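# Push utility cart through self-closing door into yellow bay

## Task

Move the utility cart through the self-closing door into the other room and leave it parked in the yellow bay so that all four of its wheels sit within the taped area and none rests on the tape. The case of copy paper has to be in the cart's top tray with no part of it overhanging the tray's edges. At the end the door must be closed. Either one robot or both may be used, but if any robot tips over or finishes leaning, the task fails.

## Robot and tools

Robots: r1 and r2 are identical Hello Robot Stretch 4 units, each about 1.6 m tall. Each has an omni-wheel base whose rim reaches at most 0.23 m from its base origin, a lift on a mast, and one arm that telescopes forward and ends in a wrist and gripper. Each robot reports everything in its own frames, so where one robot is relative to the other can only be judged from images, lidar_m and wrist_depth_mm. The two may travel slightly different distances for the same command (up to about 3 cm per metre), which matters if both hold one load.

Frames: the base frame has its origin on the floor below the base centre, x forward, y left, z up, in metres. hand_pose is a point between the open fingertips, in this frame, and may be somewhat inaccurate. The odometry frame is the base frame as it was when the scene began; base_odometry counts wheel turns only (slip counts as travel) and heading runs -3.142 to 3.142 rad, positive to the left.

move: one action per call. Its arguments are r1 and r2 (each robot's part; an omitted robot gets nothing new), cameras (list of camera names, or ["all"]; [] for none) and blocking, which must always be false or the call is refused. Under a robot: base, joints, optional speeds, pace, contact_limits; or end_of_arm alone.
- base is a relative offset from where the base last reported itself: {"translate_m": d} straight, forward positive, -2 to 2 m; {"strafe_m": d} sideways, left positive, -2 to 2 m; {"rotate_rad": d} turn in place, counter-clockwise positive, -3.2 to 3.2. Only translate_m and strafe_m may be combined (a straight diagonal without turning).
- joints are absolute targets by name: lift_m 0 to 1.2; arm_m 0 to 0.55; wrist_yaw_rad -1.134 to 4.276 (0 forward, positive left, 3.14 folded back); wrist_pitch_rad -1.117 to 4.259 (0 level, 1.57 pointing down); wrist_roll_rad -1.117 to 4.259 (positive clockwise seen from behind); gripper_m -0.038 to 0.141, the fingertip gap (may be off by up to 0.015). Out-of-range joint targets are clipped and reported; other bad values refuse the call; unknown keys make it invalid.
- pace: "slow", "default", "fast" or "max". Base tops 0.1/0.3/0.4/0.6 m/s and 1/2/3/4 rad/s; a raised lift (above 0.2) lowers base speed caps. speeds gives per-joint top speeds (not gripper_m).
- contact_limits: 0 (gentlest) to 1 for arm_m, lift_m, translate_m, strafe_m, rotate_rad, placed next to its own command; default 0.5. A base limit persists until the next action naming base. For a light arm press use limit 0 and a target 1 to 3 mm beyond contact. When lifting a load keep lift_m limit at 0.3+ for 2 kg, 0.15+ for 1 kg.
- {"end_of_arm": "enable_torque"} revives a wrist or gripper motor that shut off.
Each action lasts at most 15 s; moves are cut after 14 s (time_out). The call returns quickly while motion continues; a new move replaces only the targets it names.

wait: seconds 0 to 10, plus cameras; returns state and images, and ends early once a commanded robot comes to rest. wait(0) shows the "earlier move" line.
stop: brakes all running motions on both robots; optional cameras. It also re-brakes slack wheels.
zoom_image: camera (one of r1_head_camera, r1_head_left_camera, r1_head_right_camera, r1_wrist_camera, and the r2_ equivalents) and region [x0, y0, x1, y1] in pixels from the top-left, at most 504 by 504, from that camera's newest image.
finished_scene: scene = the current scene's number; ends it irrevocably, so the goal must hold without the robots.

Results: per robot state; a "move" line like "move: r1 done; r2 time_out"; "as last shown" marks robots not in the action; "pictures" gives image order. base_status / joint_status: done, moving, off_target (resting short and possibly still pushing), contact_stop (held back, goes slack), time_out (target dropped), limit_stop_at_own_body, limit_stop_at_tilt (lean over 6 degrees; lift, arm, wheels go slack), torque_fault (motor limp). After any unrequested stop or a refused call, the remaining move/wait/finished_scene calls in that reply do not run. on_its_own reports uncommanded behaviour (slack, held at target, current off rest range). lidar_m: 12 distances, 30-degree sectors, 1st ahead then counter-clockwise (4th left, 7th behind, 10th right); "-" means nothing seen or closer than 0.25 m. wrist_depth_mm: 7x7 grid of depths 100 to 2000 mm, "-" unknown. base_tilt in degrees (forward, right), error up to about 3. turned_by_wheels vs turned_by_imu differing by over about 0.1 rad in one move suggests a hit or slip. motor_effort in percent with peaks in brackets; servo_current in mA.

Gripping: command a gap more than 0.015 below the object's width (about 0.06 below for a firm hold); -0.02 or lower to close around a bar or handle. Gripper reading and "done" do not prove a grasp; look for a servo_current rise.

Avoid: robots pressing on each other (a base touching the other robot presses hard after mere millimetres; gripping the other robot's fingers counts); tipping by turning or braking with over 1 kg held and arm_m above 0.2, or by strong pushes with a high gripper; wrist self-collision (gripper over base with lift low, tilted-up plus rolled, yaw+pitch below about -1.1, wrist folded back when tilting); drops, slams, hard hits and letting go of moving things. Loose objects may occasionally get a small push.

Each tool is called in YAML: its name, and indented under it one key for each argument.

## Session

move:
  blocking: false

Scene clock: 0.00 s.
r1.base_odometry: x=+0.000 y=+0.000 heading=+0.000
r1.turned_by_wheels: +0.000
r1.turned_by_imu: +0.000
r1.base_tilt: forward=-1.6 right=+1.3
r1.lidar_m: 0.96 1.73 2.02 2.40 3.92 1.60 0.85 0.77 0.78 0.89 0.77 0.78
r1.base_status: not commanded
r1.joint_positions: lift_m=+0.124 arm_m=+0.000 wrist_yaw_rad=+3.194 wrist_pitch_rad=+0.002 wrist_roll_rad=+0.000 gripper_m=+0.056
r1.joint_status: not commanded
r1.measured_speeds: all 0
r1.motor_effort: lift_m=+19 arm_m=-4 wheel_0=-2 wheel_1=+1 wheel_2=+0
r1.servo_current: wrist_yaw_rad=59 wrist_pitch_rad=46 wrist_roll_rad=46 gripper_m=39
r1.hand_pose: x=-0.1216 y=+0.0722 z=+0.3019 quat_wxyz=(-0.026, -0.001, +0.000, +1.000) (m; r1's base frame)
r1.wrist_depth_mm: - 135 - - - - - / - 123 135 - - - - / - 121 191 - - - - / 110 136 194 - - - - / 137 - - - 1618 - - / 226 - 190 1098 188 1160 1118 / 224 163 750 798 768 768 759
r2.base_odometry: x=+0.000 y=+0.000 heading=+0.000
r2.turned_by_wheels: +0.000
r2.turned_by_imu: +0.000
r2.base_tilt: forward=-0.6 right=+0.1
r2.lidar_m: 1.29 1.32 1.58 2.33 2.36 2.78 1.41 1.41 2.77 2.39 2.42 1.48
r2.base_status: not commanded
r2.joint_positions: lift_m=+0.200 arm_m=+0.000 wrist_yaw_rad=+3.211 wrist_pitch_rad=+0.001 wrist_roll_rad=+0.000 gripper_m=+0.056
r2.joint_status: not commanded
r2.measured_speeds: all 0
r2.motor_effort: lift_m=+18 arm_m=-4 wheel_0=-1 wheel_1=+1 wheel_2=+1
r2.servo_current: wrist_yaw_rad=46 wrist_pitch_rad=39 wrist_roll_rad=52 gripper_m=52
r2.hand_pose: x=-0.1229 y=+0.0671 z=+0.3779 quat_wxyz=(-0.035, -0.001, +0.000, +0.999) (m; r2's base frame)
r2.wrist_depth_mm: - - 137 - - - - / - - 137 - - - - / - 109 138 - - - - / - 140 175 - - - - / 214 - - - - - - / 213 1281 196 1255 190 1336 1182 / 208 243 866 - - 854 878
pictures: r1_head_camera, r1_head_left_camera, r1_head_right_camera, r1_wrist_camera, r2_head_camera, r2_head_left_camera, r2_head_right_camera, r2_wrist_camera
Images, in order (width x height): r1_head_camera 420x560, r1_head_left_camera 420x672, r1_head_right_camera 420x672, r1_wrist_camera 616x392, r2_head_camera 420x560, r2_head_left_camera 420x672, r2_head_right_camera 420x672, r2_wrist_camera 616x392.

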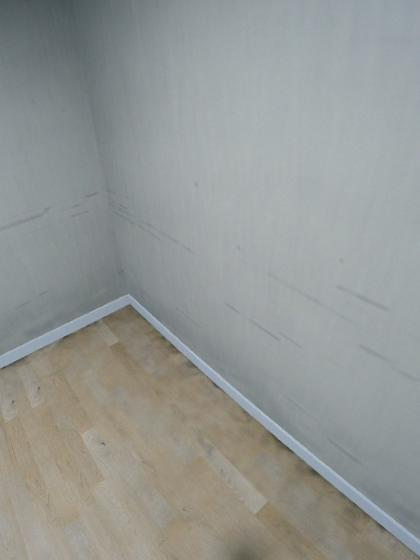

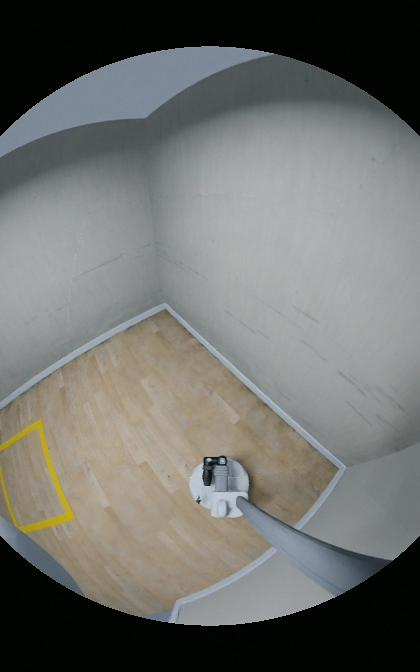

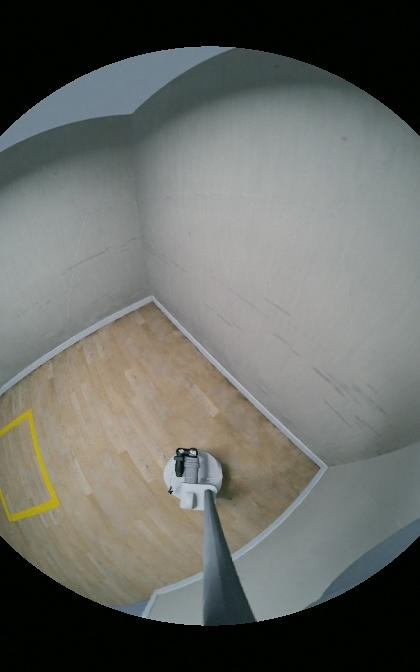

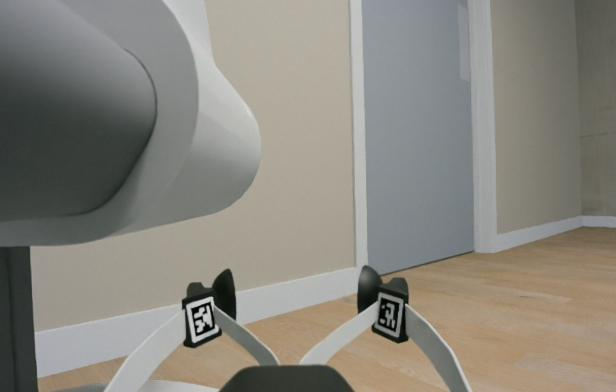

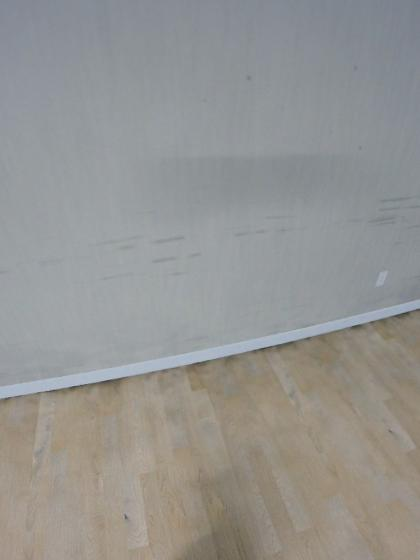

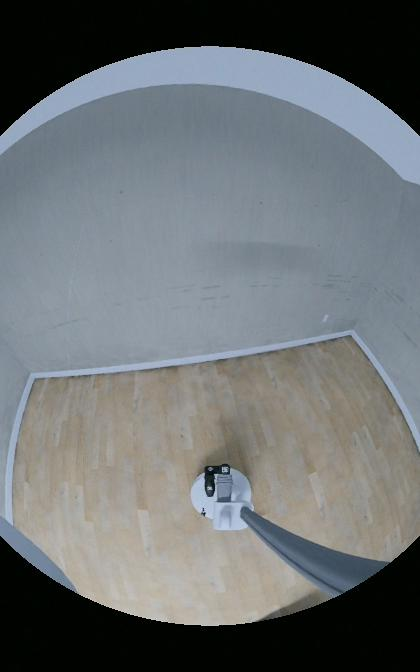

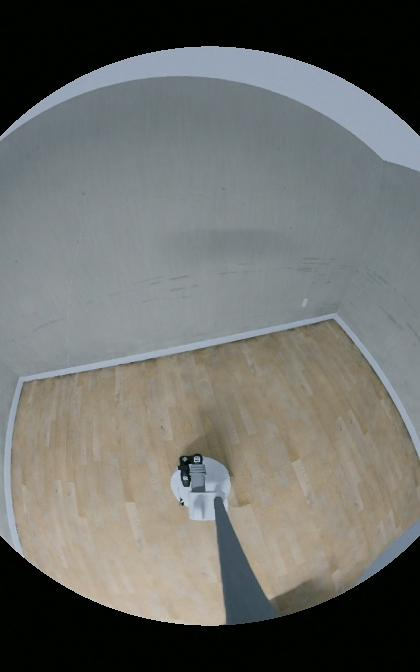

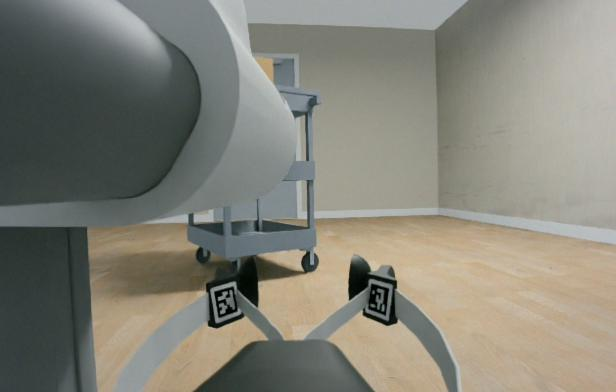

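move:
  blocking: false
  r1: {"base":{"rotate_rad":2.3},"joints":{"lift_m":0.55,"wrist_yaw_rad":0,"gripper_m":-0.02}}
  r2: {"base":{"rotate_rad":3.14},"joints":{"lift_m":0.685,"wrist_yaw_rad":0,"wrist_roll_rad":0,"gripper_m":0.12}}
  cameras: []

wait:
  seconds: 4
  cameras: []

wait:
  seconds: 2
  cameras: ["r1_head_camera","r1_head_left_camera","r2_head_camera","r2_head_left_camera"]

Scene clock: 9.77 s.
move: r1 moving; r2 moving
r1.base_odometry: x=+0.000 y=+0.000 heading=+0.253
r1.turned_by_wheels: +0.253
r1.turned_by_imu: +0.253
r1.base_tilt: forward=-1.6 right=+1.3
r1.lidar_m: 1.15 2.01 2.11 2.98 2.65 1.07 0.80 0.74 0.81 0.80 0.72 0.82
r1.base_status: rotate_rad moving
r1.joint_positions: lift_m=+0.162 arm_m=+0.000 wrist_yaw_rad=+2.607 wrist_pitch_rad=+0.002 wrist_roll_rad=+0.000 gripper_m=+0.037
r1.joint_status: lift_m moving; wrist_yaw_rad moving; gripper_m moving
r1.measured_speeds: translate_m=+0.000 strafe_m=+0.000 rotate_rad=+0.974 lift_m=+0.146 arm_m=+0.000 wrist_yaw_rad=-1.820 wrist_pitch_rad=+0.000 wrist_roll_rad=+0.000
r1.motor_effort: lift_m=+24(27) arm_m=-2(4) wheel_0=-7(9) wheel_1=-6(7) wheel_2=-6(7)
r1.servo_current: wrist_yaw_rad=85(130) wrist_pitch_rad=39(52) wrist_roll_rad=33(65) gripper_m=111(111)
r1.hand_pose: x=-0.0327 y=+0.2221 z=+0.3395 quat_wxyz=(+0.264, -0.001, +0.000, +0.965) (m; r1's base frame)
r1.wrist_depth_mm: - - 1336 - - - - / - - 1366 - - - - / - - 1397 - - - - / - - 1366 - - - - / - - 1336 - - - - / - - 191 1281 188 1229 1229 / - 820 831 158 798 831 866
r2.base_odometry: x=+0.000 y=+0.000 heading=+0.252
r2.turned_by_wheels: +0.252
r2.turned_by_imu: +0.245
r2.base_tilt: forward=-0.7 right=+0.0
r2.lidar_m: 1.29 1.38 1.94 2.33 2.46 3.37 1.44 3.35 2.49 2.40 1.84 1.36
r2.base_status: rotate_rad moving
r2.joint_positions: lift_m=+0.238 arm_m=+0.000 wrist_yaw_rad=+2.649 wrist_pitch_rad=+0.001 wrist_roll_rad=+0.000 gripper_m=+0.075
r2.joint_status: lift_m moving; wrist_yaw_rad moving; wrist_roll_rad moving; gripper_m moving
r2.measured_speeds: translate_m=+0.002 strafe_m=+0.000 rotate_rad=+0.977 lift_m=+0.146 arm_m=+0.000 wrist_yaw_rad=-1.743 wrist_pitch_rad=+0.000 wrist_roll_rad=+0.000
r2.motor_effort: lift_m=+23(25) arm_m=-4(4) wheel_0=-4(9) wheel_1=-10(10) wheel_2=-10(11)
r2.servo_current: wrist_yaw_rad=130(130) wrist_pitch_rad=46(46) wrist_roll_rad=59(91) gripper_m=98(98)
r2.hand_pose: x=-0.0417 y=+0.2135 z=+0.4157 quat_wxyz=(+0.244, -0.001, +0.000, +0.970) (m; r2's base frame)
r2.wrist_depth_mm: - - - - - - - / 1576 1661 - - - - - / 228 - - - - - - / - - - - - - - / - 1921 - - - - - / 1430 1366 190 1430 189 1464 1281 / 1008 931 1008 - 991 917 931
pictures: none
No camera images: "cameras" was empty.

Scene clock: 11.97 s.
earlier move: r1 done; r2 moving
r1.base_odometry: x=+0.000 y=+0.000 heading=+2.300
r1.turned_by_wheels: +2.047
r1.turned_by_imu: +2.058
r1.base_tilt: forward=-1.6 right=+1.3
r1.lidar_m: 3.30 1.14 0.81 0.73 0.80 0.82 0.76 0.80 1.11 2.01 2.08 2.80
r1.base_status: done
r1.joint_positions: lift_m=+0.550 arm_m=+0.000 wrist_yaw_rad=+0.003 wrist_pitch_rad=+0.002 wrist_roll_rad=+0.000 gripper_m=-0.019
r1.joint_status: all done
r1.measured_speeds: all 0
r1.motor_effort: lift_m=+24(28) arm_m=-4(4) wheel_0=-2(10) wheel_1=-2(9) wheel_2=-1(8)
r1.servo_current: wrist_yaw_rad=46(130) wrist_pitch_rad=46(52) wrist_roll_rad=52(65) gripper_m=59(130)
r1.hand_pose: x=+0.4595 y=-0.0867 z=+0.7272 quat_wxyz=(+1.000, +0.000, +0.001, +0.001) (m; r1's base frame)
r1.wrist_depth_mm: - - - - - - - / - - - - - - - / - - - - - - - / - - - - - - - / - - - - - - - / - 1921 - 199 - - - / - 1537 180 184 144 1661 1756
r2.base_odometry: x=+0.000 y=+0.000 heading=+3.139
r2.turned_by_wheels: +2.887
r2.turned_by_imu: +2.810
r2.base_tilt: forward=-0.7 right=+0.1
r2.lidar_m: 1.44 1.40 2.80 2.37 2.41 1.54 1.31 1.32 1.54 2.33 2.34 2.72
r2.base_status: rotate_rad moving
r2.joint_positions: lift_m=+0.685 arm_m=+0.000 wrist_yaw_rad=+0.003 wrist_pitch_rad=+0.001 wrist_roll_rad=+0.000 gripper_m=+0.120
r2.joint_status: lift_m moving; wrist_yaw_rad moving; wrist_roll_rad moving; the others done
r2.measured_speeds: translate_m=+0.000 strafe_m=+0.000 rotate_rad=+0.000 lift_m=+0.000 arm_m=+0.000 wrist_yaw_rad=-0.001 wrist_pitch_rad=+0.000 wrist_roll_rad=+0.000
r2.motor_effort: lift_m=+21(26) arm_m=-4(4) wheel_0=-1(11) wheel_1=-3(10) wheel_2=-5(13)
r2.servo_current: wrist_yaw_rad=26(130) wrist_pitch_rad=39(46) wrist_roll_rad=52(91) gripper_m=52(98)
r2.hand_pose: x=+0.4596 y=-0.0866 z=+0.8626 quat_wxyz=(+1.000, +0.000, +0.001, +0.001) (m; r2's base frame)
r2.wrist_depth_mm: - - - - - - - / - - - - - - - / - - - - - - - / - - 1464 - - - - / - - - - - - - / - - 196 - 199 - - / 1921 1808 - - 1983 1756 1808
wait: 2.20 of 4 s (r1 has come to rest)
pictures: none
No camera images: "cameras" was empty.

Scene clock: 12.17 s.
earlier move: r2 done
r1.base_odometry: x=+0.000 y=+0.000 heading=+2.300
r1.turned_by_wheels: +0.000
r1.turned_by_imu: +0.000
r1.base_tilt: forward=-1.6 right=+1.3
r1.lidar_m: 3.29 1.11 0.81 0.76 0.79 0.82 0.77 0.81 1.10 2.01 2.07 2.82
r1.base_status: done
r1.joint_positions: lift_m=+0.550 arm_m=+0.000 wrist_yaw_rad=+0.003 wrist_pitch_rad=+0.002 wrist_roll_rad=+0.000 gripper_m=-0.019
r1.joint_status: all done
r1.measured_speeds: all 0
r1.motor_effort: lift_m=+24(28) arm_m=-4(4) wheel_0=-2(10) wheel_1=-2(9) wheel_2=-1(8)
r1.servo_current: wrist_yaw_rad=65(130) wrist_pitch_rad=46(52) wrist_roll_rad=39(65) gripper_m=52(130)
r1.hand_pose: x=+0.4595 y=-0.0867 z=+0.7272 quat_wxyz=(+1.000, +0.000, +0.001, +0.001) (m; r1's base frame)
r1.wrist_depth_mm: - - - - - - - / - - - - - - - / - - - - - - - / - - - - - - - / - - - - - - - / - 1921 - 198 - - - / - 1618 180 184 145 1661 1756
r2.base_odometry: x=+0.000 y=+0.000 heading=+3.139
r2.turned_by_wheels: +0.000
r2.turned_by_imu: +0.000
r2.base_tilt: forward=-0.7 right=+0.1
r2.lidar_m: 1.42 1.39 2.82 2.40 2.41 1.53 1.31 1.32 1.54 2.35 2.36 2.74
r2.base_status: done
r2.joint_positions: lift_m=+0.685 arm_m=+0.000 wrist_yaw_rad=+0.003 wrist_pitch_rad=+0.001 wrist_roll_rad=+0.000 gripper_m=+0.120
r2.joint_status: all done
r2.measured_speeds: all 0
r2.motor_effort: lift_m=+21(26) arm_m=-4(4) wheel_0=-3(11) wheel_1=-3(10) wheel_2=-6(13)
r2.servo_current: wrist_yaw_rad=46(130) wrist_pitch_rad=46(46) wrist_roll_rad=52(91) gripper_m=52(98)
r2.hand_pose: x=+0.4596 y=-0.0866 z=+0.8626 quat_wxyz=(+1.000, +0.000, +0.001, +0.001) (m; r2's base frame)
r2.wrist_depth_mm: - - - - - - - / - - - - - - - / - - - - - - - / - - 1499 - - - - / - - - - - - - / - - 197 - 199 - - / 1921 1808 - - 1921 1756 1808
wait: 0.20 of 2 s (r2 has come to rest)
pictures: r1_head_camera, r1_head_left_camera, r2_head_camera, r2_head_left_camera
Images, in order (width x height): r1_head_camera 420x560, r1_head_left_camera 420x672, r2_head_camera 420x560, r2_head_left_camera 420x672.

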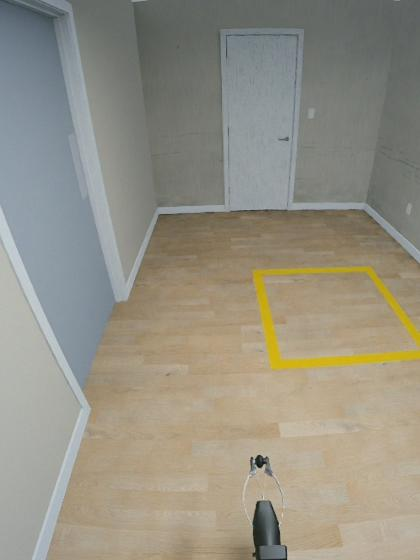

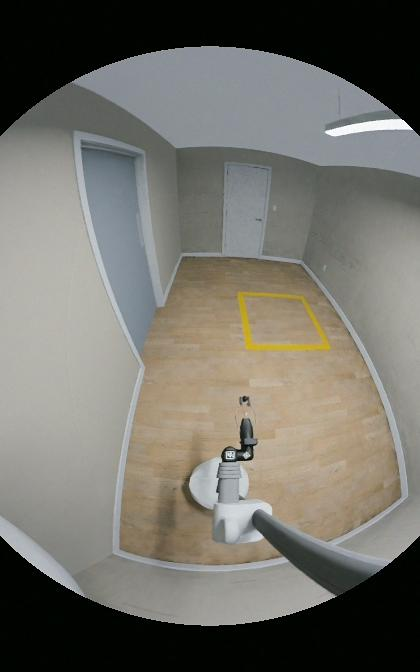

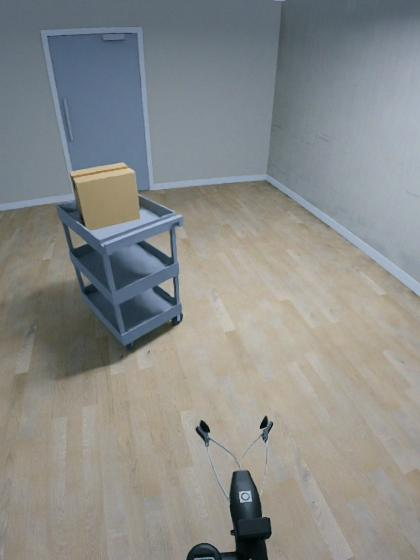

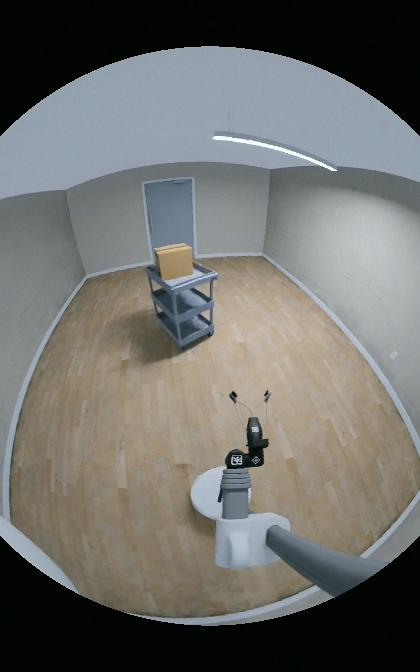

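zoom_image:
  camera: "r2_head_camera"
  region: [30, 130, 220, 360]

zoom_image:
  camera: "r2_wrist_camera"
  region: [0, 0, 504, 392]

Scaled by 2.191 from the camera's 420x560 image, which has a finer 1200x1600 frame.

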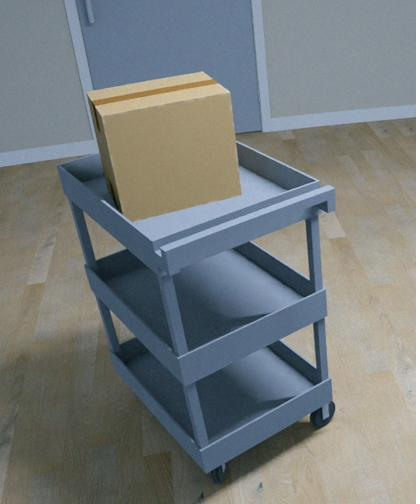

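This scene's latest camera images include none from r2_wrist_camera. They are from: r1_head_camera, r1_head_left_camera, r2_head_camera, r2_head_left_camera. r2_wrist_camera's image comes with the result of a call that names it in "cameras".

move:
  blocking: false
  r1: {"base":{"translate_m":1.58,"strafe_m":-0.15}}
  r2: {"base":{"translate_m":0.74,"strafe_m":-0.06},"joints":{"wrist_roll_rad":1.57}}
  cameras: []

wait:
  seconds: 4
  cameras: []

wait:
  seconds: 3
  cameras: []

move:
  blocking: false
  r1: {"base":{"rotate_rad":1.57}}
  r2: {"base":{"rotate_rad":0.665}}
  cameras: []

wait:
  seconds: 2
  cameras: []

wait:
  seconds: 1
  cameras: ["r1_head_camera","r2_head_camera"]

Scene clock: 39.50 s.
move: r1 moving; r2 moving
r1.base_odometry: x=-0.019 y=+0.025 heading=+2.300
r1.turned_by_wheels: +0.000
r1.turned_by_imu: +0.000
r1.base_tilt: forward=-1.6 right=+1.3
r1.lidar_m: 3.30 1.15 0.80 0.75 0.77 0.85 0.79 0.84 1.16 2.03 2.10 2.82
r1.base_status: translate_m moving; strafe_m moving
r1.joint_positions: lift_m=+0.550 arm_m=+0.000 wrist_yaw_rad=+0.003 wrist_pitch_rad=+0.002 wrist_roll_rad=+0.000 gripper_m=-0.019
r1.joint_status: not commanded
r1.measured_speeds: translate_m=+0.122 strafe_m=-0.011 rotate_rad=-0.002 lift_m=+0.000 arm_m=+0.000 wrist_yaw_rad=+0.000 wrist_pitch_rad=+0.000 wrist_roll_rad=+0.000
r1.motor_effort: lift_m=+24(24) arm_m=-4(4) wheel_0=+9(9) wheel_1=+5(7) wheel_2=-7(10)
r1.servo_current: wrist_yaw_rad=59(78) wrist_pitch_rad=39(46) wrist_roll_rad=59(59) gripper_m=59(59)
r1.hand_pose: x=+0.4595 y=-0.0867 z=+0.7272 quat_wxyz=(+1.000, +0.000, +0.001, +0.001) (m; r1's base frame)
r1.wrist_depth_mm: - - - - - - - / - - - - - - - / - - - - - - - / - - - - - - - / - - - - - - - / - - - 198 - - - / - 1756 179 183 144 1618 1618
r2.base_odometry: x=-0.031 y=+0.003 heading=+3.139
r2.turned_by_wheels: +0.000
r2.turned_by_imu: +0.001
r2.base_tilt: forward=-0.7 right=+0.0
r2.lidar_m: 1.40 1.35 2.78 2.40 2.44 1.57 1.32 1.34 1.58 2.33 2.32 2.75
r2.base_status: translate_m moving; strafe_m moving
r2.joint_positions: lift_m=+0.685 arm_m=+0.000 wrist_yaw_rad=+0.003 wrist_pitch_rad=+0.001 wrist_roll_rad=+0.588 gripper_m=+0.120
r2.joint_status: wrist_roll_rad moving
r2.measured_speeds: translate_m=+0.122 strafe_m=-0.008 rotate_rad=+0.001 lift_m=+0.000 arm_m=+0.000 wrist_yaw_rad=+0.000 wrist_pitch_rad=+0.000 wrist_roll_rad=+1.820
r2.motor_effort: lift_m=+21(21) arm_m=-4(4) wheel_0=+8(10) wheel_1=+6(8) wheel_2=-11(14)
r2.servo_current: wrist_yaw_rad=39(59) wrist_pitch_rad=46(46) wrist_roll_rad=72(91) gripper_m=46(52)
r2.hand_pose: x=+0.4596 y=-0.0866 z=+0.8626 quat_wxyz=(+0.957, +0.290, +0.001, +0.001) (m; r2's base frame)
r2.wrist_depth_mm: - - - - - - - / - - - - - - - / - - - - - - - / - - - - - - - / - - 1430 - - - 1756 / - - 198 - 199 1618 1366 / - - - - 1661 1366 1182
pictures: none
No camera images: "cameras" was empty.

Scene clock: 42.97 s.
earlier move: r1 moving; r2 done
r1.base_odometry: x=-0.600 y=+0.815 heading=+2.300
r1.turned_by_wheels: +0.000
r1.turned_by_imu: -0.001
r1.base_tilt: forward=-1.6 right=+1.3
r1.lidar_m: 2.93 1.37 1.00 0.85 0.91 1.23 1.77 1.86 2.03 1.89 1.97 2.67
r1.base_status: translate_m moving; strafe_m moving
r1.joint_positions: lift_m=+0.550 arm_m=+0.000 wrist_yaw_rad=+0.003 wrist_pitch_rad=+0.002 wrist_roll_rad=+0.000 gripper_m=-0.019
r1.joint_status: not commanded
r1.measured_speeds: translate_m=+0.299 strafe_m=-0.030 rotate_rad=-0.002 lift_m=+0.000 arm_m=+0.000 wrist_yaw_rad=+0.000 wrist_pitch_rad=+0.000 wrist_roll_rad=+0.000
r1.motor_effort: lift_m=+24(24) arm_m=-3(4) wheel_0=+6(10) wheel_1=+3(7) wheel_2=-6(10)
r1.servo_current: wrist_yaw_rad=52(78) wrist_pitch_rad=46(52) wrist_roll_rad=59(72) gripper_m=52(65)
r1.hand_pose: x=+0.4595 y=-0.0867 z=+0.7272 quat_wxyz=(+1.000, +0.000, +0.001, +0.001) (m; r1's base frame)
r1.wrist_depth_mm: - - - - - - - / - - - - - - - / - - - - - - - / - - - - - - - / - - - - - - - / - - - 198 - - - / - 1708 179 184 154 1661 1756
r2.base_odometry: x=-0.740 y=+0.062 heading=+3.139
r2.turned_by_wheels: +0.000
r2.turned_by_imu: +0.001
r2.base_tilt: forward=-0.7 right=+0.0
r2.lidar_m: 0.83 0.73 3.06 2.62 2.60 2.34 2.00 2.02 2.38 2.10 2.09 2.43
r2.base_status: done
r2.joint_positions: lift_m=+0.685 arm_m=+0.000 wrist_yaw_rad=+0.003 wrist_pitch_rad=+0.001 wrist_roll_rad=+1.568 gripper_m=+0.120
r2.joint_status: all done
r2.measured_speeds: all 0
r2.motor_effort: lift_m=+21(21) arm_m=-4(4) wheel_0=+3(11) wheel_1=+3(8) wheel_2=-3(14)
r2.servo_current: wrist_yaw_rad=52(59) wrist_pitch_rad=39(46) wrist_roll_rad=59(104) gripper_m=52(59)
r2.hand_pose: x=+0.4596 y=-0.0866 z=+0.8626 quat_wxyz=(+0.708, +0.706, +0.001, +0.001) (m; r2's base frame)
r2.wrist_depth_mm: - - - - - 1661 1160 / - - - - - 1708 1182 / - - - - - 1708 1205 / - - - - - 1808 1205 / - - - - - 1661 1205 / - - 198 - 213 1537 1205 / - - - - - - 946
wait: 3.47 of 4 s (r2 has come to rest)
pictures: none
No camera images: "cameras" was empty.

Scene clock: 45.77 s.
earlier move: r1 done
r1.base_odometry: x=-0.941 y=+1.278 heading=+2.300
r1.turned_by_wheels: +0.000
r1.turned_by_imu: +0.000
r1.base_tilt: forward=-1.6 right=+1.3
r1.lidar_m: 2.35 1.38 1.07 1.02 1.04 1.33 2.33 2.45 1.92 1.83 1.89 2.46
r1.base_status: done
r1.joint_positions: lift_m=+0.550 arm_m=+0.000 wrist_yaw_rad=+0.003 wrist_pitch_rad=+0.002 wrist_roll_rad=+0.000 gripper_m=-0.019
r1.joint_status: not commanded
r1.measured_speeds: all 0
r1.motor_effort: lift_m=+24(24) arm_m=-4(4) wheel_0=+3(10) wheel_1=+3(7) wheel_2=+1(10)
r1.servo_current: wrist_yaw_rad=52(78) wrist_pitch_rad=39(52) wrist_roll_rad=46(72) gripper_m=59(65)
r1.hand_pose: x=+0.4595 y=-0.0867 z=+0.7272 quat_wxyz=(+1.000, +0.000, +0.001, +0.001) (m; r1's base frame)
r1.wrist_depth_mm: - - - - - - - / - - - - - - - / - - - - - - - / - - - - - - - / - - - - - - - / - - - 198 - - - / 1661 1708 179 183 154 1618 1661
r2.base_odometry: x=-0.740 y=+0.062 heading=+3.139
r2.turned_by_wheels: +0.000
r2.turned_by_imu: +0.000
r2.base_tilt: forward=-0.7 right=+0.0
r2.lidar_m: 0.83 0.75 3.10 2.64 2.63 2.35 2.01 2.00 2.39 2.10 2.10 2.50
r2.base_status: done
r2.joint_positions: lift_m=+0.685 arm_m=+0.000 wrist_yaw_rad=+0.003 wrist_pitch_rad=+0.001 wrist_roll_rad=+1.568 gripper_m=+0.120
r2.joint_status: all done
r2.measured_speeds: all 0
r2.motor_effort: lift_m=+21(21) arm_m=-4(4) wheel_0=+3(11) wheel_1=+3(8) wheel_2=-3(14)
r2.servo_current: wrist_yaw_rad=59(65) wrist_pitch_rad=39(52) wrist_roll_rad=46(104) gripper_m=46(59)
r2.hand_pose: x=+0.4596 y=-0.0866 z=+0.8626 quat_wxyz=(+0.708, +0.706, +0.001, +0.001) (m; r2's base frame)
r2.wrist_depth_mm: - - - - - 1618 1182 / - - - - - 1708 1182 / - - - - - 1756 1205 / - - - - - 1756 1182 / - - - - - 1618 1205 / - - 198 - 214 1499 1205 / - - - - - - 946
wait: 2.80 of 3 s (r1 has come to rest)
pictures: none
No camera images: "cameras" was empty.

Scene clock: 46.27 s.
move: r1 moving; r2 moving
r1.base_odometry: x=-0.941 y=+1.278 heading=+2.552
r1.turned_by_wheels: +0.252
r1.turned_by_imu: +0.253
r1.base_tilt: forward=-1.6 right=+1.3
r1.lidar_m: 2.05 1.14 1.01 1.00 1.07 1.83 2.34 2.19 1.86 1.85 2.11 2.35
r1.base_status: rotate_rad moving
r1.joint_positions: lift_m=+0.550 arm_m=+0.000 wrist_yaw_rad=+0.002 wrist_pitch_rad=+0.002 wrist_roll_rad=+0.000 gripper_m=-0.019
r1.joint_status: not commanded
r1.measured_speeds: translate_m=+0.000 strafe_m=+0.000 rotate_rad=+0.980 lift_m=+0.000 arm_m=+0.000 wrist_yaw_rad=+0.000 wrist_pitch_rad=+0.000 wrist_roll_rad=+0.000
r1.motor_effort: lift_m=+24(24) arm_m=-3(4) wheel_0=-7(10) wheel_1=-6(9) wheel_2=-7(8)
r1.servo_current: wrist_yaw_rad=59(65) wrist_pitch_rad=52(52) wrist_roll_rad=46(59) gripper_m=46(52)
r1.hand_pose: x=+0.4595 y=-0.0868 z=+0.7272 quat_wxyz=(+1.000, +0.000, +0.001, +0.001) (m; r1's base frame)
r1.wrist_depth_mm: - - - - - - - / - - - - - - - / - - - - - - - / - - - - - - - / - - - - - - - / - - - 199 - - - / - 140 180 183 154 1661 1756
r2.base_odometry: x=-0.740 y=+0.062 heading=-2.892
r2.turned_by_wheels: +0.252
r2.turned_by_imu: +0.245
r2.base_tilt: forward=-0.7 right=+0.1
r2.lidar_m: 0.77 0.74 2.76 2.63 2.79 2.12 1.99 2.09 2.18 2.10 2.18 2.96
r2.base_status: rotate_rad moving
r2.joint_positions: lift_m=+0.685 arm_m=+0.000 wrist_yaw_rad=+0.003 wrist_pitch_rad=+0.001 wrist_roll_rad=+1.568 gripper_m=+0.120
r2.joint_status: not commanded
r2.measured_speeds: translate_m=-0.001 strafe_m=+0.000 rotate_rad=+0.975 lift_m=+0.000 arm_m=+0.000 wrist_yaw_rad=+0.000 wrist_pitch_rad=+0.000 wrist_roll_rad=+0.000
r2.motor_effort: lift_m=+21(21) arm_m=-5(5) wheel_0=-6(9) wheel_1=-10(10) wheel_2=-11(12)
r2.servo_current: wrist_yaw_rad=39(52) wrist_pitch_rad=46(46) wrist_roll_rad=46(52) gripper_m=46(52)
r2.hand_pose: x=+0.4595 y=-0.0867 z=+0.8626 quat_wxyz=(+0.708, +0.706, +0.001, +0.001) (m; r2's base frame)
r2.wrist_depth_mm: - - - - - 1756 1182 / - - - - - 1708 1182 / - - - - - 1756 1182 / - - - - - 1708 1205 / - - - - - 715 1138 / - - 199 647 192 647 - / - - - - - - -
pictures: none
No camera images: "cameras" was empty.

Scene clock: 47.23 s.
earlier move: r1 moving; r2 done
r1.base_odometry: x=-0.941 y=+1.278 heading=-2.505
r1.turned_by_wheels: +1.226
r1.turned_by_imu: +1.233
r1.base_tilt: forward=-1.6 right=+1.3
r1.lidar_m: 0.99 1.02 1.20 2.34 2.37 2.01 1.82 1.84 2.37 2.36 1.57 1.08
r1.base_status: rotate_rad moving
r1.joint_positions: lift_m=+0.550 arm_m=+0.000 wrist_yaw_rad=+0.002 wrist_pitch_rad=+0.002 wrist_roll_rad=+0.000 gripper_m=-0.019
r1.joint_status: not commanded
r1.measured_speeds: translate_m=+0.000 strafe_m=+0.000 rotate_rad=+0.630 lift_m=+0.000 arm_m=+0.000 wrist_yaw_rad=+0.000 wrist_pitch_rad=+0.000 wrist_roll_rad=+0.000
r1.motor_effort: lift_m=+23(24) arm_m=-4(4) wheel_0=-2(10) wheel_1=-1(10) wheel_2=-1(8)
r1.servo_current: wrist_yaw_rad=65(65) wrist_pitch_rad=46(52) wrist_roll_rad=59(59) gripper_m=52(59)
r1.hand_pose: x=+0.4595 y=-0.0868 z=+0.7272 quat_wxyz=(+1.000, +0.000, +0.001, +0.001) (m; r1's base frame)
r1.wrist_depth_mm: - - - - 854 809 - / - - - - 854 809 - / - - - - 854 788 - / - - - - - 798 - / - - - - - 788 - / - - 183 198 179 788 - / - 132 164 146 144 - -
r2.base_odometry: x=-0.740 y=+0.062 heading=-2.479
r2.turned_by_wheels: +0.413
r2.turned_by_imu: +0.402
r2.base_tilt: forward=-0.7 right=+0.1
r2.lidar_m: 0.73 2.85 2.61 2.66 2.19 2.00 2.04 2.27 2.09 2.15 2.69 0.80
r2.base_status: done
r2.joint_positions: lift_m=+0.685 arm_m=+0.000 wrist_yaw_rad=+0.003 wrist_pitch_rad=+0.001 wrist_roll_rad=+1.568 gripper_m=+0.120
r2.joint_status: not commanded
r2.measured_speeds: all 0
r2.motor_effort: lift_m=+21(21) arm_m=-4(5) wheel_0=-2(10) wheel_1=-2(10) wheel_2=-3(12)
r2.servo_current: wrist_yaw_rad=52(59) wrist_pitch_rad=39(46) wrist_roll_rad=46(59) gripper_m=52(59)
r2.hand_pose: x=+0.4595 y=-0.0867 z=+0.8626 quat_wxyz=(+0.708, +0.706, +0.001, +0.001) (m; r2's base frame)
r2.wrist_depth_mm: - - - 585 - 591 1060 / - - - 585 - 585 580 / - - 798 591 - 580 585 / - - 842 591 - 580 580 / - - - 585 - 585 580 / - - 198 - 214 1537 1229 / - - - - - 1756 1205
wait: 0.97 of 2 s (r2 has come to rest)
pictures: none
No camera images: "cameras" was empty.

Scene clock: 47.83 s.
earlier move: r1 done
r1.base_odometry: x=-0.941 y=+1.278 heading=-2.413
r1.turned_by_wheels: +0.091
r1.turned_by_imu: +0.092
r1.base_tilt: forward=-1.6 right=+1.2
r1.lidar_m: 1.00 1.05 1.31 2.34 2.42 1.93 1.80 1.89 2.48 2.34 1.43 1.07
r1.base_status: done
r1.joint_positions: lift_m=+0.550 arm_m=+0.000 wrist_yaw_rad=+0.002 wrist_pitch_rad=+0.002 wrist_roll_rad=+0.000 gripper_m=-0.019
r1.joint_status: not commanded
r1.measured_speeds: all 0
r1.motor_effort: lift_m=+23(24) arm_m=-3(4) wheel_0=-2(10) wheel_1=-2(10) wheel_2=+0(8)
r1.servo_current: wrist_yaw_rad=52(65) wrist_pitch_rad=33(52) wrist_roll_rad=59(59) gripper_m=59(59)
r1.hand_pose: x=+0.4595 y=-0.0868 z=+0.7272 quat_wxyz=(+1.000, +0.000, +0.001, +0.001) (m; r1's base frame)
r1.wrist_depth_mm: - - - - - 809 - / 798 - - - - 820 - / 788 - - - - 798 - / 809 - - - - 798 - / 798 - - - - 798 - / 798 - 182 198 171 820 - / - 133 163 146 144 741 -
r2.base_odometry: x=-0.740 y=+0.062 heading=-2.479
r2.turned_by_wheels: +0.000
r2.turned_by_imu: +0.000
r2.base_tilt: forward=-0.7 right=+0.1
r2.lidar_m: 0.73 2.88 2.61 2.66 2.16 2.02 2.07 2.26 2.09 2.15 2.72 0.78
r2.base_status: done
r2.joint_positions: lift_m=+0.685 arm_m=+0.000 wrist_yaw_rad=+0.003 wrist_pitch_rad=+0.001 wrist_roll_rad=+1.568 gripper_m=+0.120
r2.joint_status: not commanded
r2.measured_speeds: all 0
r2.motor_effort: lift_m=+21(21) arm_m=-4(5) wheel_0=-2(10) wheel_1=-2(10) wheel_2=-3(12)
r2.servo_current: wrist_yaw_rad=46(59) wrist_pitch_rad=46(46) wrist_roll_rad=46(59) gripper_m=46(59)
r2.hand_pose: x=+0.4595 y=-0.0867 z=+0.8626 quat_wxyz=(+0.708, +0.706, +0.001, +0.001) (m; r2's base frame)
r2.wrist_depth_mm: - - - 580 - 585 1060 / - - - 591 - 585 591 / - - 798 585 - 585 591 / - - 842 591 - 585 585 / - - - 591 - 580 591 / - - 199 - 213 1464 1229 / - - - - - 1708 1205
wait: 0.60 of 1 s (r1 has come to rest)
pictures: r1_head_camera, r2_head_camera
Images, in order (width x height): r1_head_camera 420x560, r2_head_camera 420x560.

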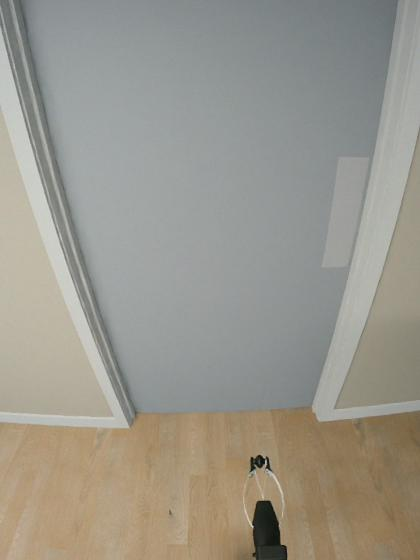

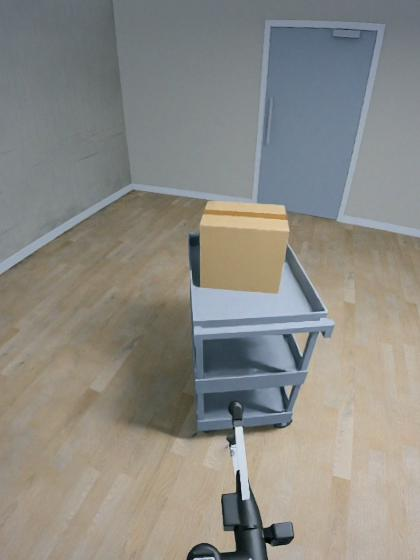

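move:
  blocking: false
  r1: {"base":{"strafe_m":-0.2}}
  r2: {"base":{"strafe_m":-0.1,"translate_m":0.2}}
  cameras: []

wait:
  seconds: 2
  cameras: []

wait:
  seconds: 1
  cameras: ["r2_head_camera","r2_wrist_camera"]

move:
  blocking: false
  r1: {"base":{"translate_m":1.25},"contact_limits":{"translate_m":0.8}}
  cameras: []

zoom_image:
  camera: "r2_head_camera"
  region: [100, 180, 380, 460]

Scene clock: 60.93 s.
move: r1 moving; r2 moving
r1.base_odometry: x=-0.965 y=+1.305 heading=-2.413
r1.turned_by_wheels: +0.000
r1.turned_by_imu: +0.000
r1.base_tilt: forward=-1.6 right=+1.2
r1.lidar_m: 1.01 1.06 1.32 2.38 2.44 1.96 1.83 1.90 2.45 2.34 1.41 1.07
r1.base_status: strafe_m moving
r1.joint_positions: lift_m=+0.550 arm_m=+0.000 wrist_yaw_rad=+0.002 wrist_pitch_rad=+0.002 wrist_roll_rad=+0.000 gripper_m=-0.019
r1.joint_status: not commanded
r1.measured_speeds: translate_m=+0.000 strafe_m=-0.140 rotate_rad=+0.001 lift_m=+0.000 arm_m=+0.000 wrist_yaw_rad=+0.000 wrist_pitch_rad=+0.000 wrist_roll_rad=+0.000
r1.motor_effort: lift_m=+23(23) arm_m=-4(4) wheel_0=+11(11) wheel_1=-9(10) wheel_2=+0(1)
r1.servo_current: wrist_yaw_rad=46(65) wrist_pitch_rad=39(46) wrist_roll_rad=39(59) gripper_m=52(59)
r1.hand_pose: x=+0.4595 y=-0.0868 z=+0.7272 quat_wxyz=(+1.000, +0.000, +0.001, +0.001) (m; r1's base frame)
r1.wrist_depth_mm: - - - - 809 809 - / - - - - 809 820 - / - - - - - 778 - / - - - - - 778 - / - - - - - 798 - / - - 183 198 171 798 - / - 133 163 146 144 723 -
r2.base_odometry: x=-0.774 y=+0.055 heading=-2.479
r2.turned_by_wheels: +0.000
r2.turned_by_imu: +0.001
r2.base_tilt: forward=-0.6 right=+0.0
r2.lidar_m: 0.71 2.87 2.62 2.66 2.20 2.05 2.08 2.27 2.08 2.12 2.70 0.75
r2.base_status: translate_m moving; strafe_m moving
r2.joint_positions: lift_m=+0.685 arm_m=+0.000 wrist_yaw_rad=+0.003 wrist_pitch_rad=+0.001 wrist_roll_rad=+1.568 gripper_m=+0.120
r2.joint_status: not commanded
r2.measured_speeds: translate_m=+0.123 strafe_m=-0.060 rotate_rad=+0.005 lift_m=+0.000 arm_m=+0.000 wrist_yaw_rad=+0.000 wrist_pitch_rad=+0.000 wrist_roll_rad=+0.000
r2.motor_effort: lift_m=+21(21) arm_m=-4(4) wheel_0=+11(13) wheel_1=+5(6) wheel_2=-12(13)
r2.servo_current: wrist_yaw_rad=52(52) wrist_pitch_rad=46(46) wrist_roll_rad=39(59) gripper_m=52(52)
r2.hand_pose: x=+0.4595 y=-0.0867 z=+0.8626 quat_wxyz=(+0.708, +0.706, +0.001, +0.001) (m; r2's base frame)
r2.wrist_depth_mm: - - - 559 - 564 564 / - - - 564 - 564 564 / - - 778 559 - 559 564 / - - 809 564 - 559 564 / - - - 559 1098 564 554 / - - 198 496 200 1430 1138 / - - - - - 1756 1160
pictures: none
No camera images: "cameras" was empty.

Scene clock: 62.40 s.
earlier move: r1 done; r2 moving
r1.base_odometry: x=-1.074 y=+1.428 heading=-2.413
r1.turned_by_wheels: +0.000
r1.turned_by_imu: -0.001
r1.base_tilt: forward=-1.6 right=+1.3
r1.lidar_m: 1.01 1.05 1.31 2.54 2.63 1.93 1.82 1.89 2.23 2.16 1.41 0.97
r1.base_status: done
r1.joint_positions: lift_m=+0.550 arm_m=+0.000 wrist_yaw_rad=+0.002 wrist_pitch_rad=+0.002 wrist_roll_rad=+0.000 gripper_m=-0.019
r1.joint_status: not commanded
r1.measured_speeds: all 0
r1.motor_effort: lift_m=+23(23) arm_m=-4(4) wheel_0=+0(12) wheel_1=+1(10) wheel_2=+0(2)
r1.servo_current: wrist_yaw_rad=52(72) wrist_pitch_rad=46(46) wrist_roll_rad=46(65) gripper_m=52(59)
r1.hand_pose: x=+0.4595 y=-0.0868 z=+0.7272 quat_wxyz=(+1.000, +0.000, +0.001, +0.001) (m; r1's base frame)
r1.wrist_depth_mm: - - - 820 820 - - / - - - 820 820 - - / - - - - 788 - - / - - - - 778 - - / - - - - 798 - - / - - 183 199 732 - - / - 132 163 146 144 - -
r2.base_odometry: x=-0.959 y=+0.018 heading=-2.479
r2.turned_by_wheels: +0.000
r2.turned_by_imu: +0.000
r2.base_tilt: forward=-0.7 right=+0.1
r2.lidar_m: 0.54 2.89 2.64 2.68 2.42 2.23 2.29 2.25 2.09 2.10 2.71 0.61
r2.base_status: translate_m moving; strafe_m moving
r2.joint_positions: lift_m=+0.685 arm_m=+0.000 wrist_yaw_rad=+0.003 wrist_pitch_rad=+0.001 wrist_roll_rad=+1.568 gripper_m=+0.120
r2.joint_status: not commanded
r2.measured_speeds: all 0
r2.motor_effort: lift_m=+21(21) arm_m=-4(4) wheel_0=+1(14) wheel_1=+6(7) wheel_2=-3(14)
r2.servo_current: wrist_yaw_rad=59(59) wrist_pitch_rad=39(46) wrist_roll_rad=46(59) gripper_m=52(59)
r2.hand_pose: x=+0.4595 y=-0.0867 z=+0.8626 quat_wxyz=(+0.708, +0.706, +0.001, +0.001) (m; r2's base frame)
r2.wrist_depth_mm: - - - 397 402 415 399 / - - - 394 - 1618 - / - - 603 394 394 - - / - - 609 392 - - - / - - 621 389 392 - - / - - 200 332 196 - - / - - - - - 1756 496
wait: 1.47 of 2 s (r1 has come to rest)
pictures: none
No camera images: "cameras" was empty.

Scene clock: 62.50 s.
earlier move: r2 done
r1.base_odometry: x=-1.074 y=+1.428 heading=-2.413
r1.turned_by_wheels: +0.000
r1.turned_by_imu: +0.000
r1.base_tilt: forward=-1.6 right=+1.2
r1.lidar_m: 1.01 1.06 1.33 2.54 2.59 1.93 1.82 1.88 2.27 2.17 1.42 1.02
r1.base_status: done
r1.joint_positions: lift_m=+0.550 arm_m=+0.000 wrist_yaw_rad=+0.002 wrist_pitch_rad=+0.002 wrist_roll_rad=+0.000 gripper_m=-0.019
r1.joint_status: not commanded
r1.measured_speeds: all 0
r1.motor_effort: lift_m=+23(23) arm_m=-4(4) wheel_0=-1(12) wheel_1=+1(10) wheel_2=+0(2)
r1.servo_current: wrist_yaw_rad=39(72) wrist_pitch_rad=39(46) wrist_roll_rad=39(65) gripper_m=52(59)
r1.hand_pose: x=+0.4595 y=-0.0868 z=+0.7272 quat_wxyz=(+1.000, +0.000, +0.001, +0.001) (m; r1's base frame)
r1.wrist_depth_mm: - - - 809 809 - - / - - - 809 820 - - / - - - - 788 - - / - - - - 788 - - / - - - - 798 - - / - - 183 198 732 - - / - 132 163 146 144 - -
r2.base_odometry: x=-0.959 y=+0.018 heading=-2.479
r2.turned_by_wheels: +0.000
r2.turned_by_imu: +0.000
r2.base_tilt: forward=-0.7 right=+0.1
r2.lidar_m: 0.54 2.88 2.63 2.66 2.44 2.23 2.27 2.22 2.09 2.12 2.67 0.58
r2.base_status: done
r2.joint_positions: lift_m=+0.685 arm_m=+0.000 wrist_yaw_rad=+0.003 wrist_pitch_rad=+0.001 wrist_roll_rad=+1.568 gripper_m=+0.120
r2.joint_status: not commanded
r2.measured_speeds: all 0
r2.motor_effort: lift_m=+21(21) arm_m=-4(4) wheel_0=+2(14) wheel_1=+5(7) wheel_2=-3(14)
r2.servo_current: wrist_yaw_rad=39(59) wrist_pitch_rad=33(46) wrist_roll_rad=46(59) gripper_m=52(59)
r2.hand_pose: x=+0.4595 y=-0.0867 z=+0.8626 quat_wxyz=(+0.708, +0.706, +0.001, +0.001) (m; r2's base frame)
r2.wrist_depth_mm: - - - 394 402 418 402 / - - - 394 - 1661 - / - - 597 392 394 - - / - - 609 392 - - - / - - 621 389 389 - - / - - 200 332 196 - - / - - - - - 1708 500
wait: 0.10 of 1 s (r2 has come to rest)
pictures: r2_head_camera, r2_wrist_camera
Images, in order (width x height): r2_head_camera 420x560, r2_wrist_camera 616x392.

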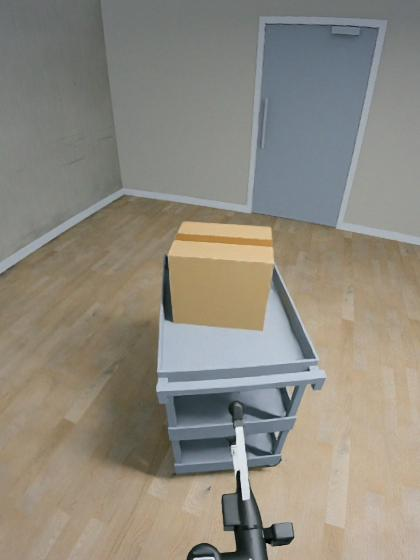

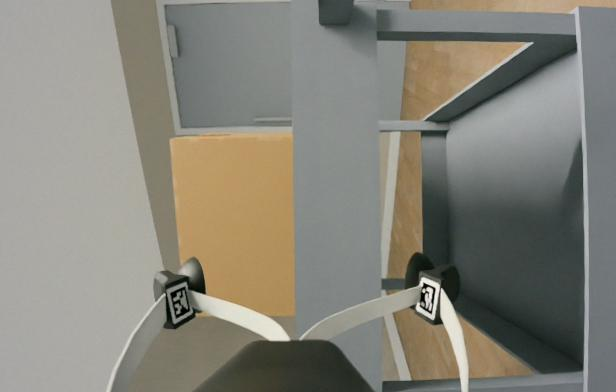

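Scene clock: 63.00 s.
move: r1 moving
r1.base_odometry: x=-1.097 y=+1.407 heading=-2.413
r1.turned_by_wheels: +0.000
r1.turned_by_imu: +0.000
r1.base_tilt: forward=-1.6 right=+1.3
r1.lidar_m: 1.00 1.04 1.29 2.53 2.62 1.96 1.86 1.90 2.24 2.17 1.37 0.98
r1.base_status: translate_m moving
r1.joint_positions: lift_m=+0.550 arm_m=+0.000 wrist_yaw_rad=+0.002 wrist_pitch_rad=+0.002 wrist_roll_rad=+0.000 gripper_m=-0.019
r1.joint_status: not commanded
r1.measured_speeds: translate_m=+0.122 strafe_m=+0.000 rotate_rad=+0.002 lift_m=+0.000 arm_m=+0.000 wrist_yaw_rad=+0.000 wrist_pitch_rad=+0.000 wrist_roll_rad=+0.000
r1.motor_effort: lift_m=+23(23) arm_m=-4(4) wheel_0=+7(8) wheel_1=+7(7) wheel_2=-8(9)
r1.servo_current: wrist_yaw_rad=59(59) wrist_pitch_rad=39(52) wrist_roll_rad=46(59) gripper_m=46(59)
r1.contact_limits: translate_m 0.8
r1.hand_pose: x=+0.4595 y=-0.0868 z=+0.7272 quat_wxyz=(+1.000, +0.000, +0.001, +0.001) (m; r1's base frame)
r1.wrist_depth_mm: - - - 798 798 - - / - - - 788 788 - - / - - - - 788 - - / - - - - 768 - - / - - - - 768 - - / - - 183 199 715 - - / - 133 163 147 144 - -
r2: as last shown
r2.lidar_m: 0.55 2.85 2.62 2.68 2.41 2.23 2.28 2.25 2.08 2.10 2.69 0.57
r2.motor_effort: lift_m=+21(21) arm_m=-4(4) wheel_0=+2(2) wheel_1=+5(5) wheel_2=-4(4)
r2.servo_current: wrist_yaw_rad=39(59) wrist_pitch_rad=39(46) wrist_roll_rad=46(59) gripper_m=46(52)
r2.wrist_depth_mm: - - - 394 402 418 399 / - - - 397 - 1576 - / - - 597 392 397 - - / - - 603 394 - - - / - - 621 392 392 - - / - - 200 330 196 - - / - - - - - 1756 496
pictures: none
No camera images: "cameras" was empty.

Scaled by 1.800 from the camera's 420x560 image, which has a finer 1200x1600 frame.

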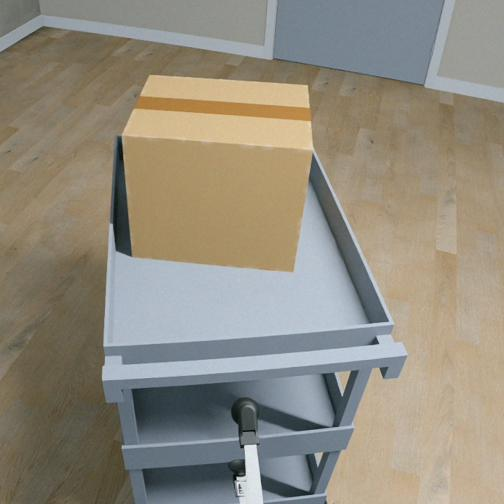

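move:
  blocking: false
  r2: {"base":{"translate_m":0.195},"pace":"slow","contact_limits":{"translate_m":0.3}}
  cameras: []

wait:
  seconds: 3
  cameras: []

wait:
  seconds: 1.5
  cameras: ["r1_head_camera","r2_wrist_camera"]

Scene clock: 69.27 s.
earlier move: r1 done
move: r2 moving
r1.base_odometry: x=-2.007 y=+0.596 heading=-2.414
r1.turned_by_wheels: -0.001
r1.turned_by_imu: +0.055
r1.base_tilt: forward=-1.6 right=+1.3
r1.lidar_m: 0.30 0.25 0.27 0.34 0.68 3.16 3.08 3.22 0.34 0.56 2.29 0.49
r1.base_status: done
r1.joint_positions: lift_m=+0.550 arm_m=+0.000 wrist_yaw_rad=-0.020 wrist_pitch_rad=+0.001 wrist_roll_rad=+0.000 gripper_m=-0.020
r1.joint_status: not commanded
r1.measured_speeds: all 0
r1.motor_effort: lift_m=+21(22) arm_m=+9(9) wheel_0=-3(3) wheel_1=+2(2) wheel_2=-11(11)
r1.servo_current: wrist_yaw_rad=124(130) wrist_pitch_rad=39(46) wrist_roll_rad=52(65) gripper_m=46(46)
r1.contact_limits: translate_m 0.8
r1.hand_pose: x=+0.4570 y=-0.0932 z=+0.7276 quat_wxyz=(+1.000, +0.000, +0.001, -0.010) (m; r1's base frame)
r1.wrist_depth_mm: 148 176 203 239 - - - / 149 173 203 238 - - - / 149 172 203 238 - - - / 146 172 203 237 - - - / 148 175 202 236 - - - / 148 175 187 197 182 - - / 147 164 176 163 180 1537 1661
r2.base_odometry: x=-0.969 y=+0.010 heading=-2.479
r2.turned_by_wheels: +0.000
r2.turned_by_imu: +0.001
r2.base_tilt: forward=-0.7 right=+0.1
r2.lidar_m: 0.52 2.85 2.61 2.68 2.43 2.25 2.30 2.26 2.10 2.13 2.71 0.56
r2.base_status: translate_m moving
r2.joint_positions: lift_m=+0.685 arm_m=+0.000 wrist_yaw_rad=+0.003 wrist_pitch_rad=+0.001 wrist_roll_rad=+1.568 gripper_m=+0.120
r2.joint_status: not commanded
r2.measured_speeds: translate_m=+0.048 strafe_m=+0.000 rotate_rad=+0.000 lift_m=+0.000 arm_m=+0.000 wrist_yaw_rad=+0.000 wrist_pitch_rad=+0.000 wrist_roll_rad=+0.000
r2.motor_effort: lift_m=+21(21) arm_m=-4(4) wheel_0=+7(8) wheel_1=+6(7) wheel_2=-8(10)
r2.servo_current: wrist_yaw_rad=33(59) wrist_pitch_rad=39(46) wrist_roll_rad=52(65) gripper_m=46(52)
r2.contact_limits: translate_m 0.3
r2.hand_pose: x=+0.4595 y=-0.0867 z=+0.8626 quat_wxyz=(+0.708, +0.706, +0.001, +0.001) (m; r2's base frame)
r2.wrist_depth_mm: - - - 382 389 508 389 / - - - 382 - 1576 - / - - 591 382 382 - - / - - 597 379 - - - / - - 609 379 379 - - / - - 200 320 197 - - / - - - - - 1756 500
pictures: none
No camera images: "cameras" was empty.

Scene clock: 72.00 s.
earlier move: r2 done
r1.base_odometry: x=-2.007 y=+0.596 heading=-2.414
r1.turned_by_wheels: +0.000
r1.turned_by_imu: +0.000
r1.base_tilt: forward=-1.6 right=+1.3
r1.lidar_m: 0.30 0.25 0.25 0.34 0.70 3.13 3.09 3.23 0.35 0.55 2.29 0.48
r1.base_status: done
r1.joint_positions: lift_m=+0.550 arm_m=+0.000 wrist_yaw_rad=-0.020 wrist_pitch_rad=+0.001 wrist_roll_rad=+0.000 gripper_m=-0.020
r1.joint_status: not commanded
r1.measured_speeds: all 0
r1.on_its_own: wrist_yaw_rad is at rest, and its servo_current (130 mA) is outside its rest range (0 to 104 mA)
r1.motor_effort: lift_m=+21(22) arm_m=+9(10) wheel_0=-2(3) wheel_1=+2(2) wheel_2=-11(11)
r1.servo_current: wrist_yaw_rad=130(137) wrist_pitch_rad=52(52) wrist_roll_rad=52(72) gripper_m=39(52)
r1.contact_limits: translate_m 0.8
r1.hand_pose: x=+0.4570 y=-0.0932 z=+0.7276 quat_wxyz=(+1.000, +0.000, +0.001, -0.010) (m; r1's base frame)
r1.wrist_depth_mm: 148 176 204 239 - - - / 149 172 202 237 - - - / 148 173 203 238 - - - / 146 173 203 237 - - - / 148 176 202 236 - - - / 148 175 188 197 182 - - / 147 164 176 163 179 1576 1661
r2.base_odometry: x=-1.112 y=-0.102 heading=-2.479
r2.turned_by_wheels: +0.000
r2.turned_by_imu: +0.000
r2.base_tilt: forward=-0.7 right=+0.1
r2.lidar_m: 0.35 0.43 2.58 2.62 2.60 2.41 2.47 2.33 2.16 2.20 2.79 0.40
r2.base_status: done
r2.joint_positions: lift_m=+0.685 arm_m=+0.000 wrist_yaw_rad=-0.001 wrist_pitch_rad=+0.004 wrist_roll_rad=+1.568 gripper_m=+0.120
r2.joint_status: not commanded
r2.measured_speeds: all 0
r2.motor_effort: lift_m=+21(21) arm_m=-1(4) wheel_0=+5(10) wheel_1=+4(7) wheel_2=-11(12)
r2.servo_current: wrist_yaw_rad=39(59) wrist_pitch_rad=39(52) wrist_roll_rad=46(65) gripper_m=52(59)
r2.contact_limits: translate_m 0.3
r2.hand_pose: x=+0.4592 y=-0.0878 z=+0.8617 quat_wxyz=(+0.708, +0.706, +0.001, -0.002) (m; r2's base frame)
r2.wrist_depth_mm: - - - 148 211 1576 1138 / - - - 147 210 1537 - / - 407 407 147 208 788 - / - 418 415 146 207 820 - / - 430 430 146 206 809 - / - 436 436 145 205 184 - / - 455 455 - 204 1576 -
wait: 2.73 of 3 s (r2 has come to rest)
pictures: none
No camera images: "cameras" was empty.

Scene clock: 73.50 s.
r1.base_odometry: x=-2.007 y=+0.596 heading=-2.414
r1.turned_by_wheels: +0.000
r1.turned_by_imu: +0.000
r1.base_tilt: forward=-1.6 right=+1.3
r1.lidar_m: 0.30 0.26 0.27 0.36 0.68 3.14 3.07 3.21 0.33 0.57 2.27 0.49
r1.base_status: done
r1.joint_positions: lift_m=+0.550 arm_m=+0.000 wrist_yaw_rad=-0.020 wrist_pitch_rad=+0.001 wrist_roll_rad=+0.000 gripper_m=-0.020
r1.joint_status: not commanded
r1.measured_speeds: all 0
r1.on_its_own: wrist_yaw_rad is at rest, and its servo_current (111 mA) is outside its rest range (0 to 104 mA)
r1.motor_effort: lift_m=+22(22) arm_m=+9(10) wheel_0=-2(3) wheel_1=+2(2) wheel_2=-11(11)
r1.servo_current: wrist_yaw_rad=111(137) wrist_pitch_rad=39(52) wrist_roll_rad=46(72) gripper_m=46(52)
r1.contact_limits: translate_m 0.8
r1.hand_pose: x=+0.4570 y=-0.0932 z=+0.7276 quat_wxyz=(+1.000, +0.000, +0.001, -0.010) (m; r1's base frame)
r1.wrist_depth_mm: 148 176 203 239 - - - / 149 172 203 237 - - - / 148 172 203 238 - - - / 146 172 202 236 - - - / 148 176 202 237 - - - / 148 175 188 198 182 - - / 147 164 176 163 179 1576 1661
r2.base_odometry: x=-1.112 y=-0.102 heading=-2.479
r2.turned_by_wheels: +0.000
r2.turned_by_imu: +0.000
r2.base_tilt: forward=-0.7 right=+0.1
r2.lidar_m: 0.34 0.38 2.55 2.60 2.61 2.40 2.46 2.31 2.16 2.19 2.79 0.41
r2.base_status: done
r2.joint_positions: lift_m=+0.685 arm_m=+0.000 wrist_yaw_rad=-0.001 wrist_pitch_rad=+0.004 wrist_roll_rad=+1.568 gripper_m=+0.120
r2.joint_status: not commanded
r2.measured_speeds: all 0
r2.motor_effort: lift_m=+21(21) arm_m=+4(4) wheel_0=+5(10) wheel_1=+5(7) wheel_2=-11(12)
r2.servo_current: wrist_yaw_rad=46(59) wrist_pitch_rad=39(52) wrist_roll_rad=46(65) gripper_m=46(59)
r2.contact_limits: translate_m 0.3
r2.hand_pose: x=+0.4592 y=-0.0878 z=+0.8617 quat_wxyz=(+0.708, +0.706, +0.001, -0.002) (m; r2's base frame)
r2.wrist_depth_mm: - - - 149 211 1576 1118 / - - - 148 210 1537 - / - 407 413 147 208 809 - / - 415 421 146 206 809 - / - 430 430 145 206 809 - / - 439 436 145 205 183 - / - 452 455 - 205 1576 -
wait: 1.50 s; at rest by 0.27 s
pictures: r1_head_camera, r2_wrist_camera
Images, in order (width x height): r1_head_camera 420x560, r2_wrist_camera 616x392.

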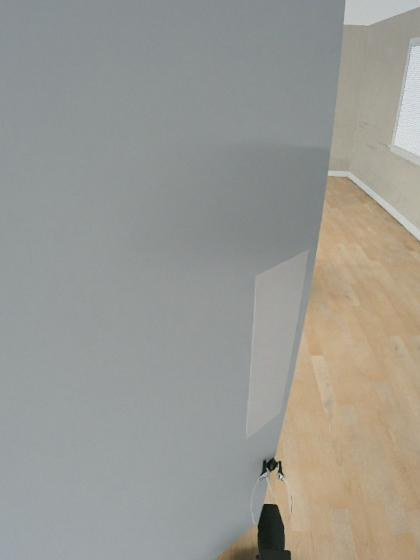

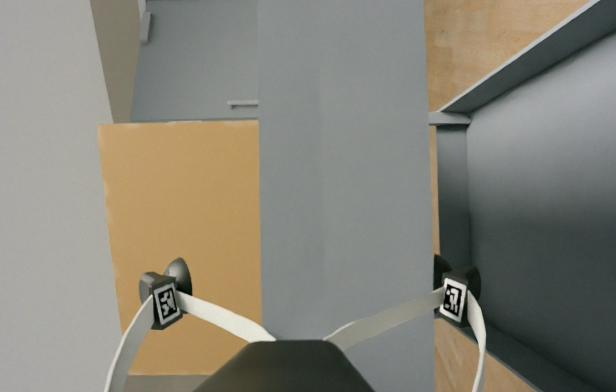

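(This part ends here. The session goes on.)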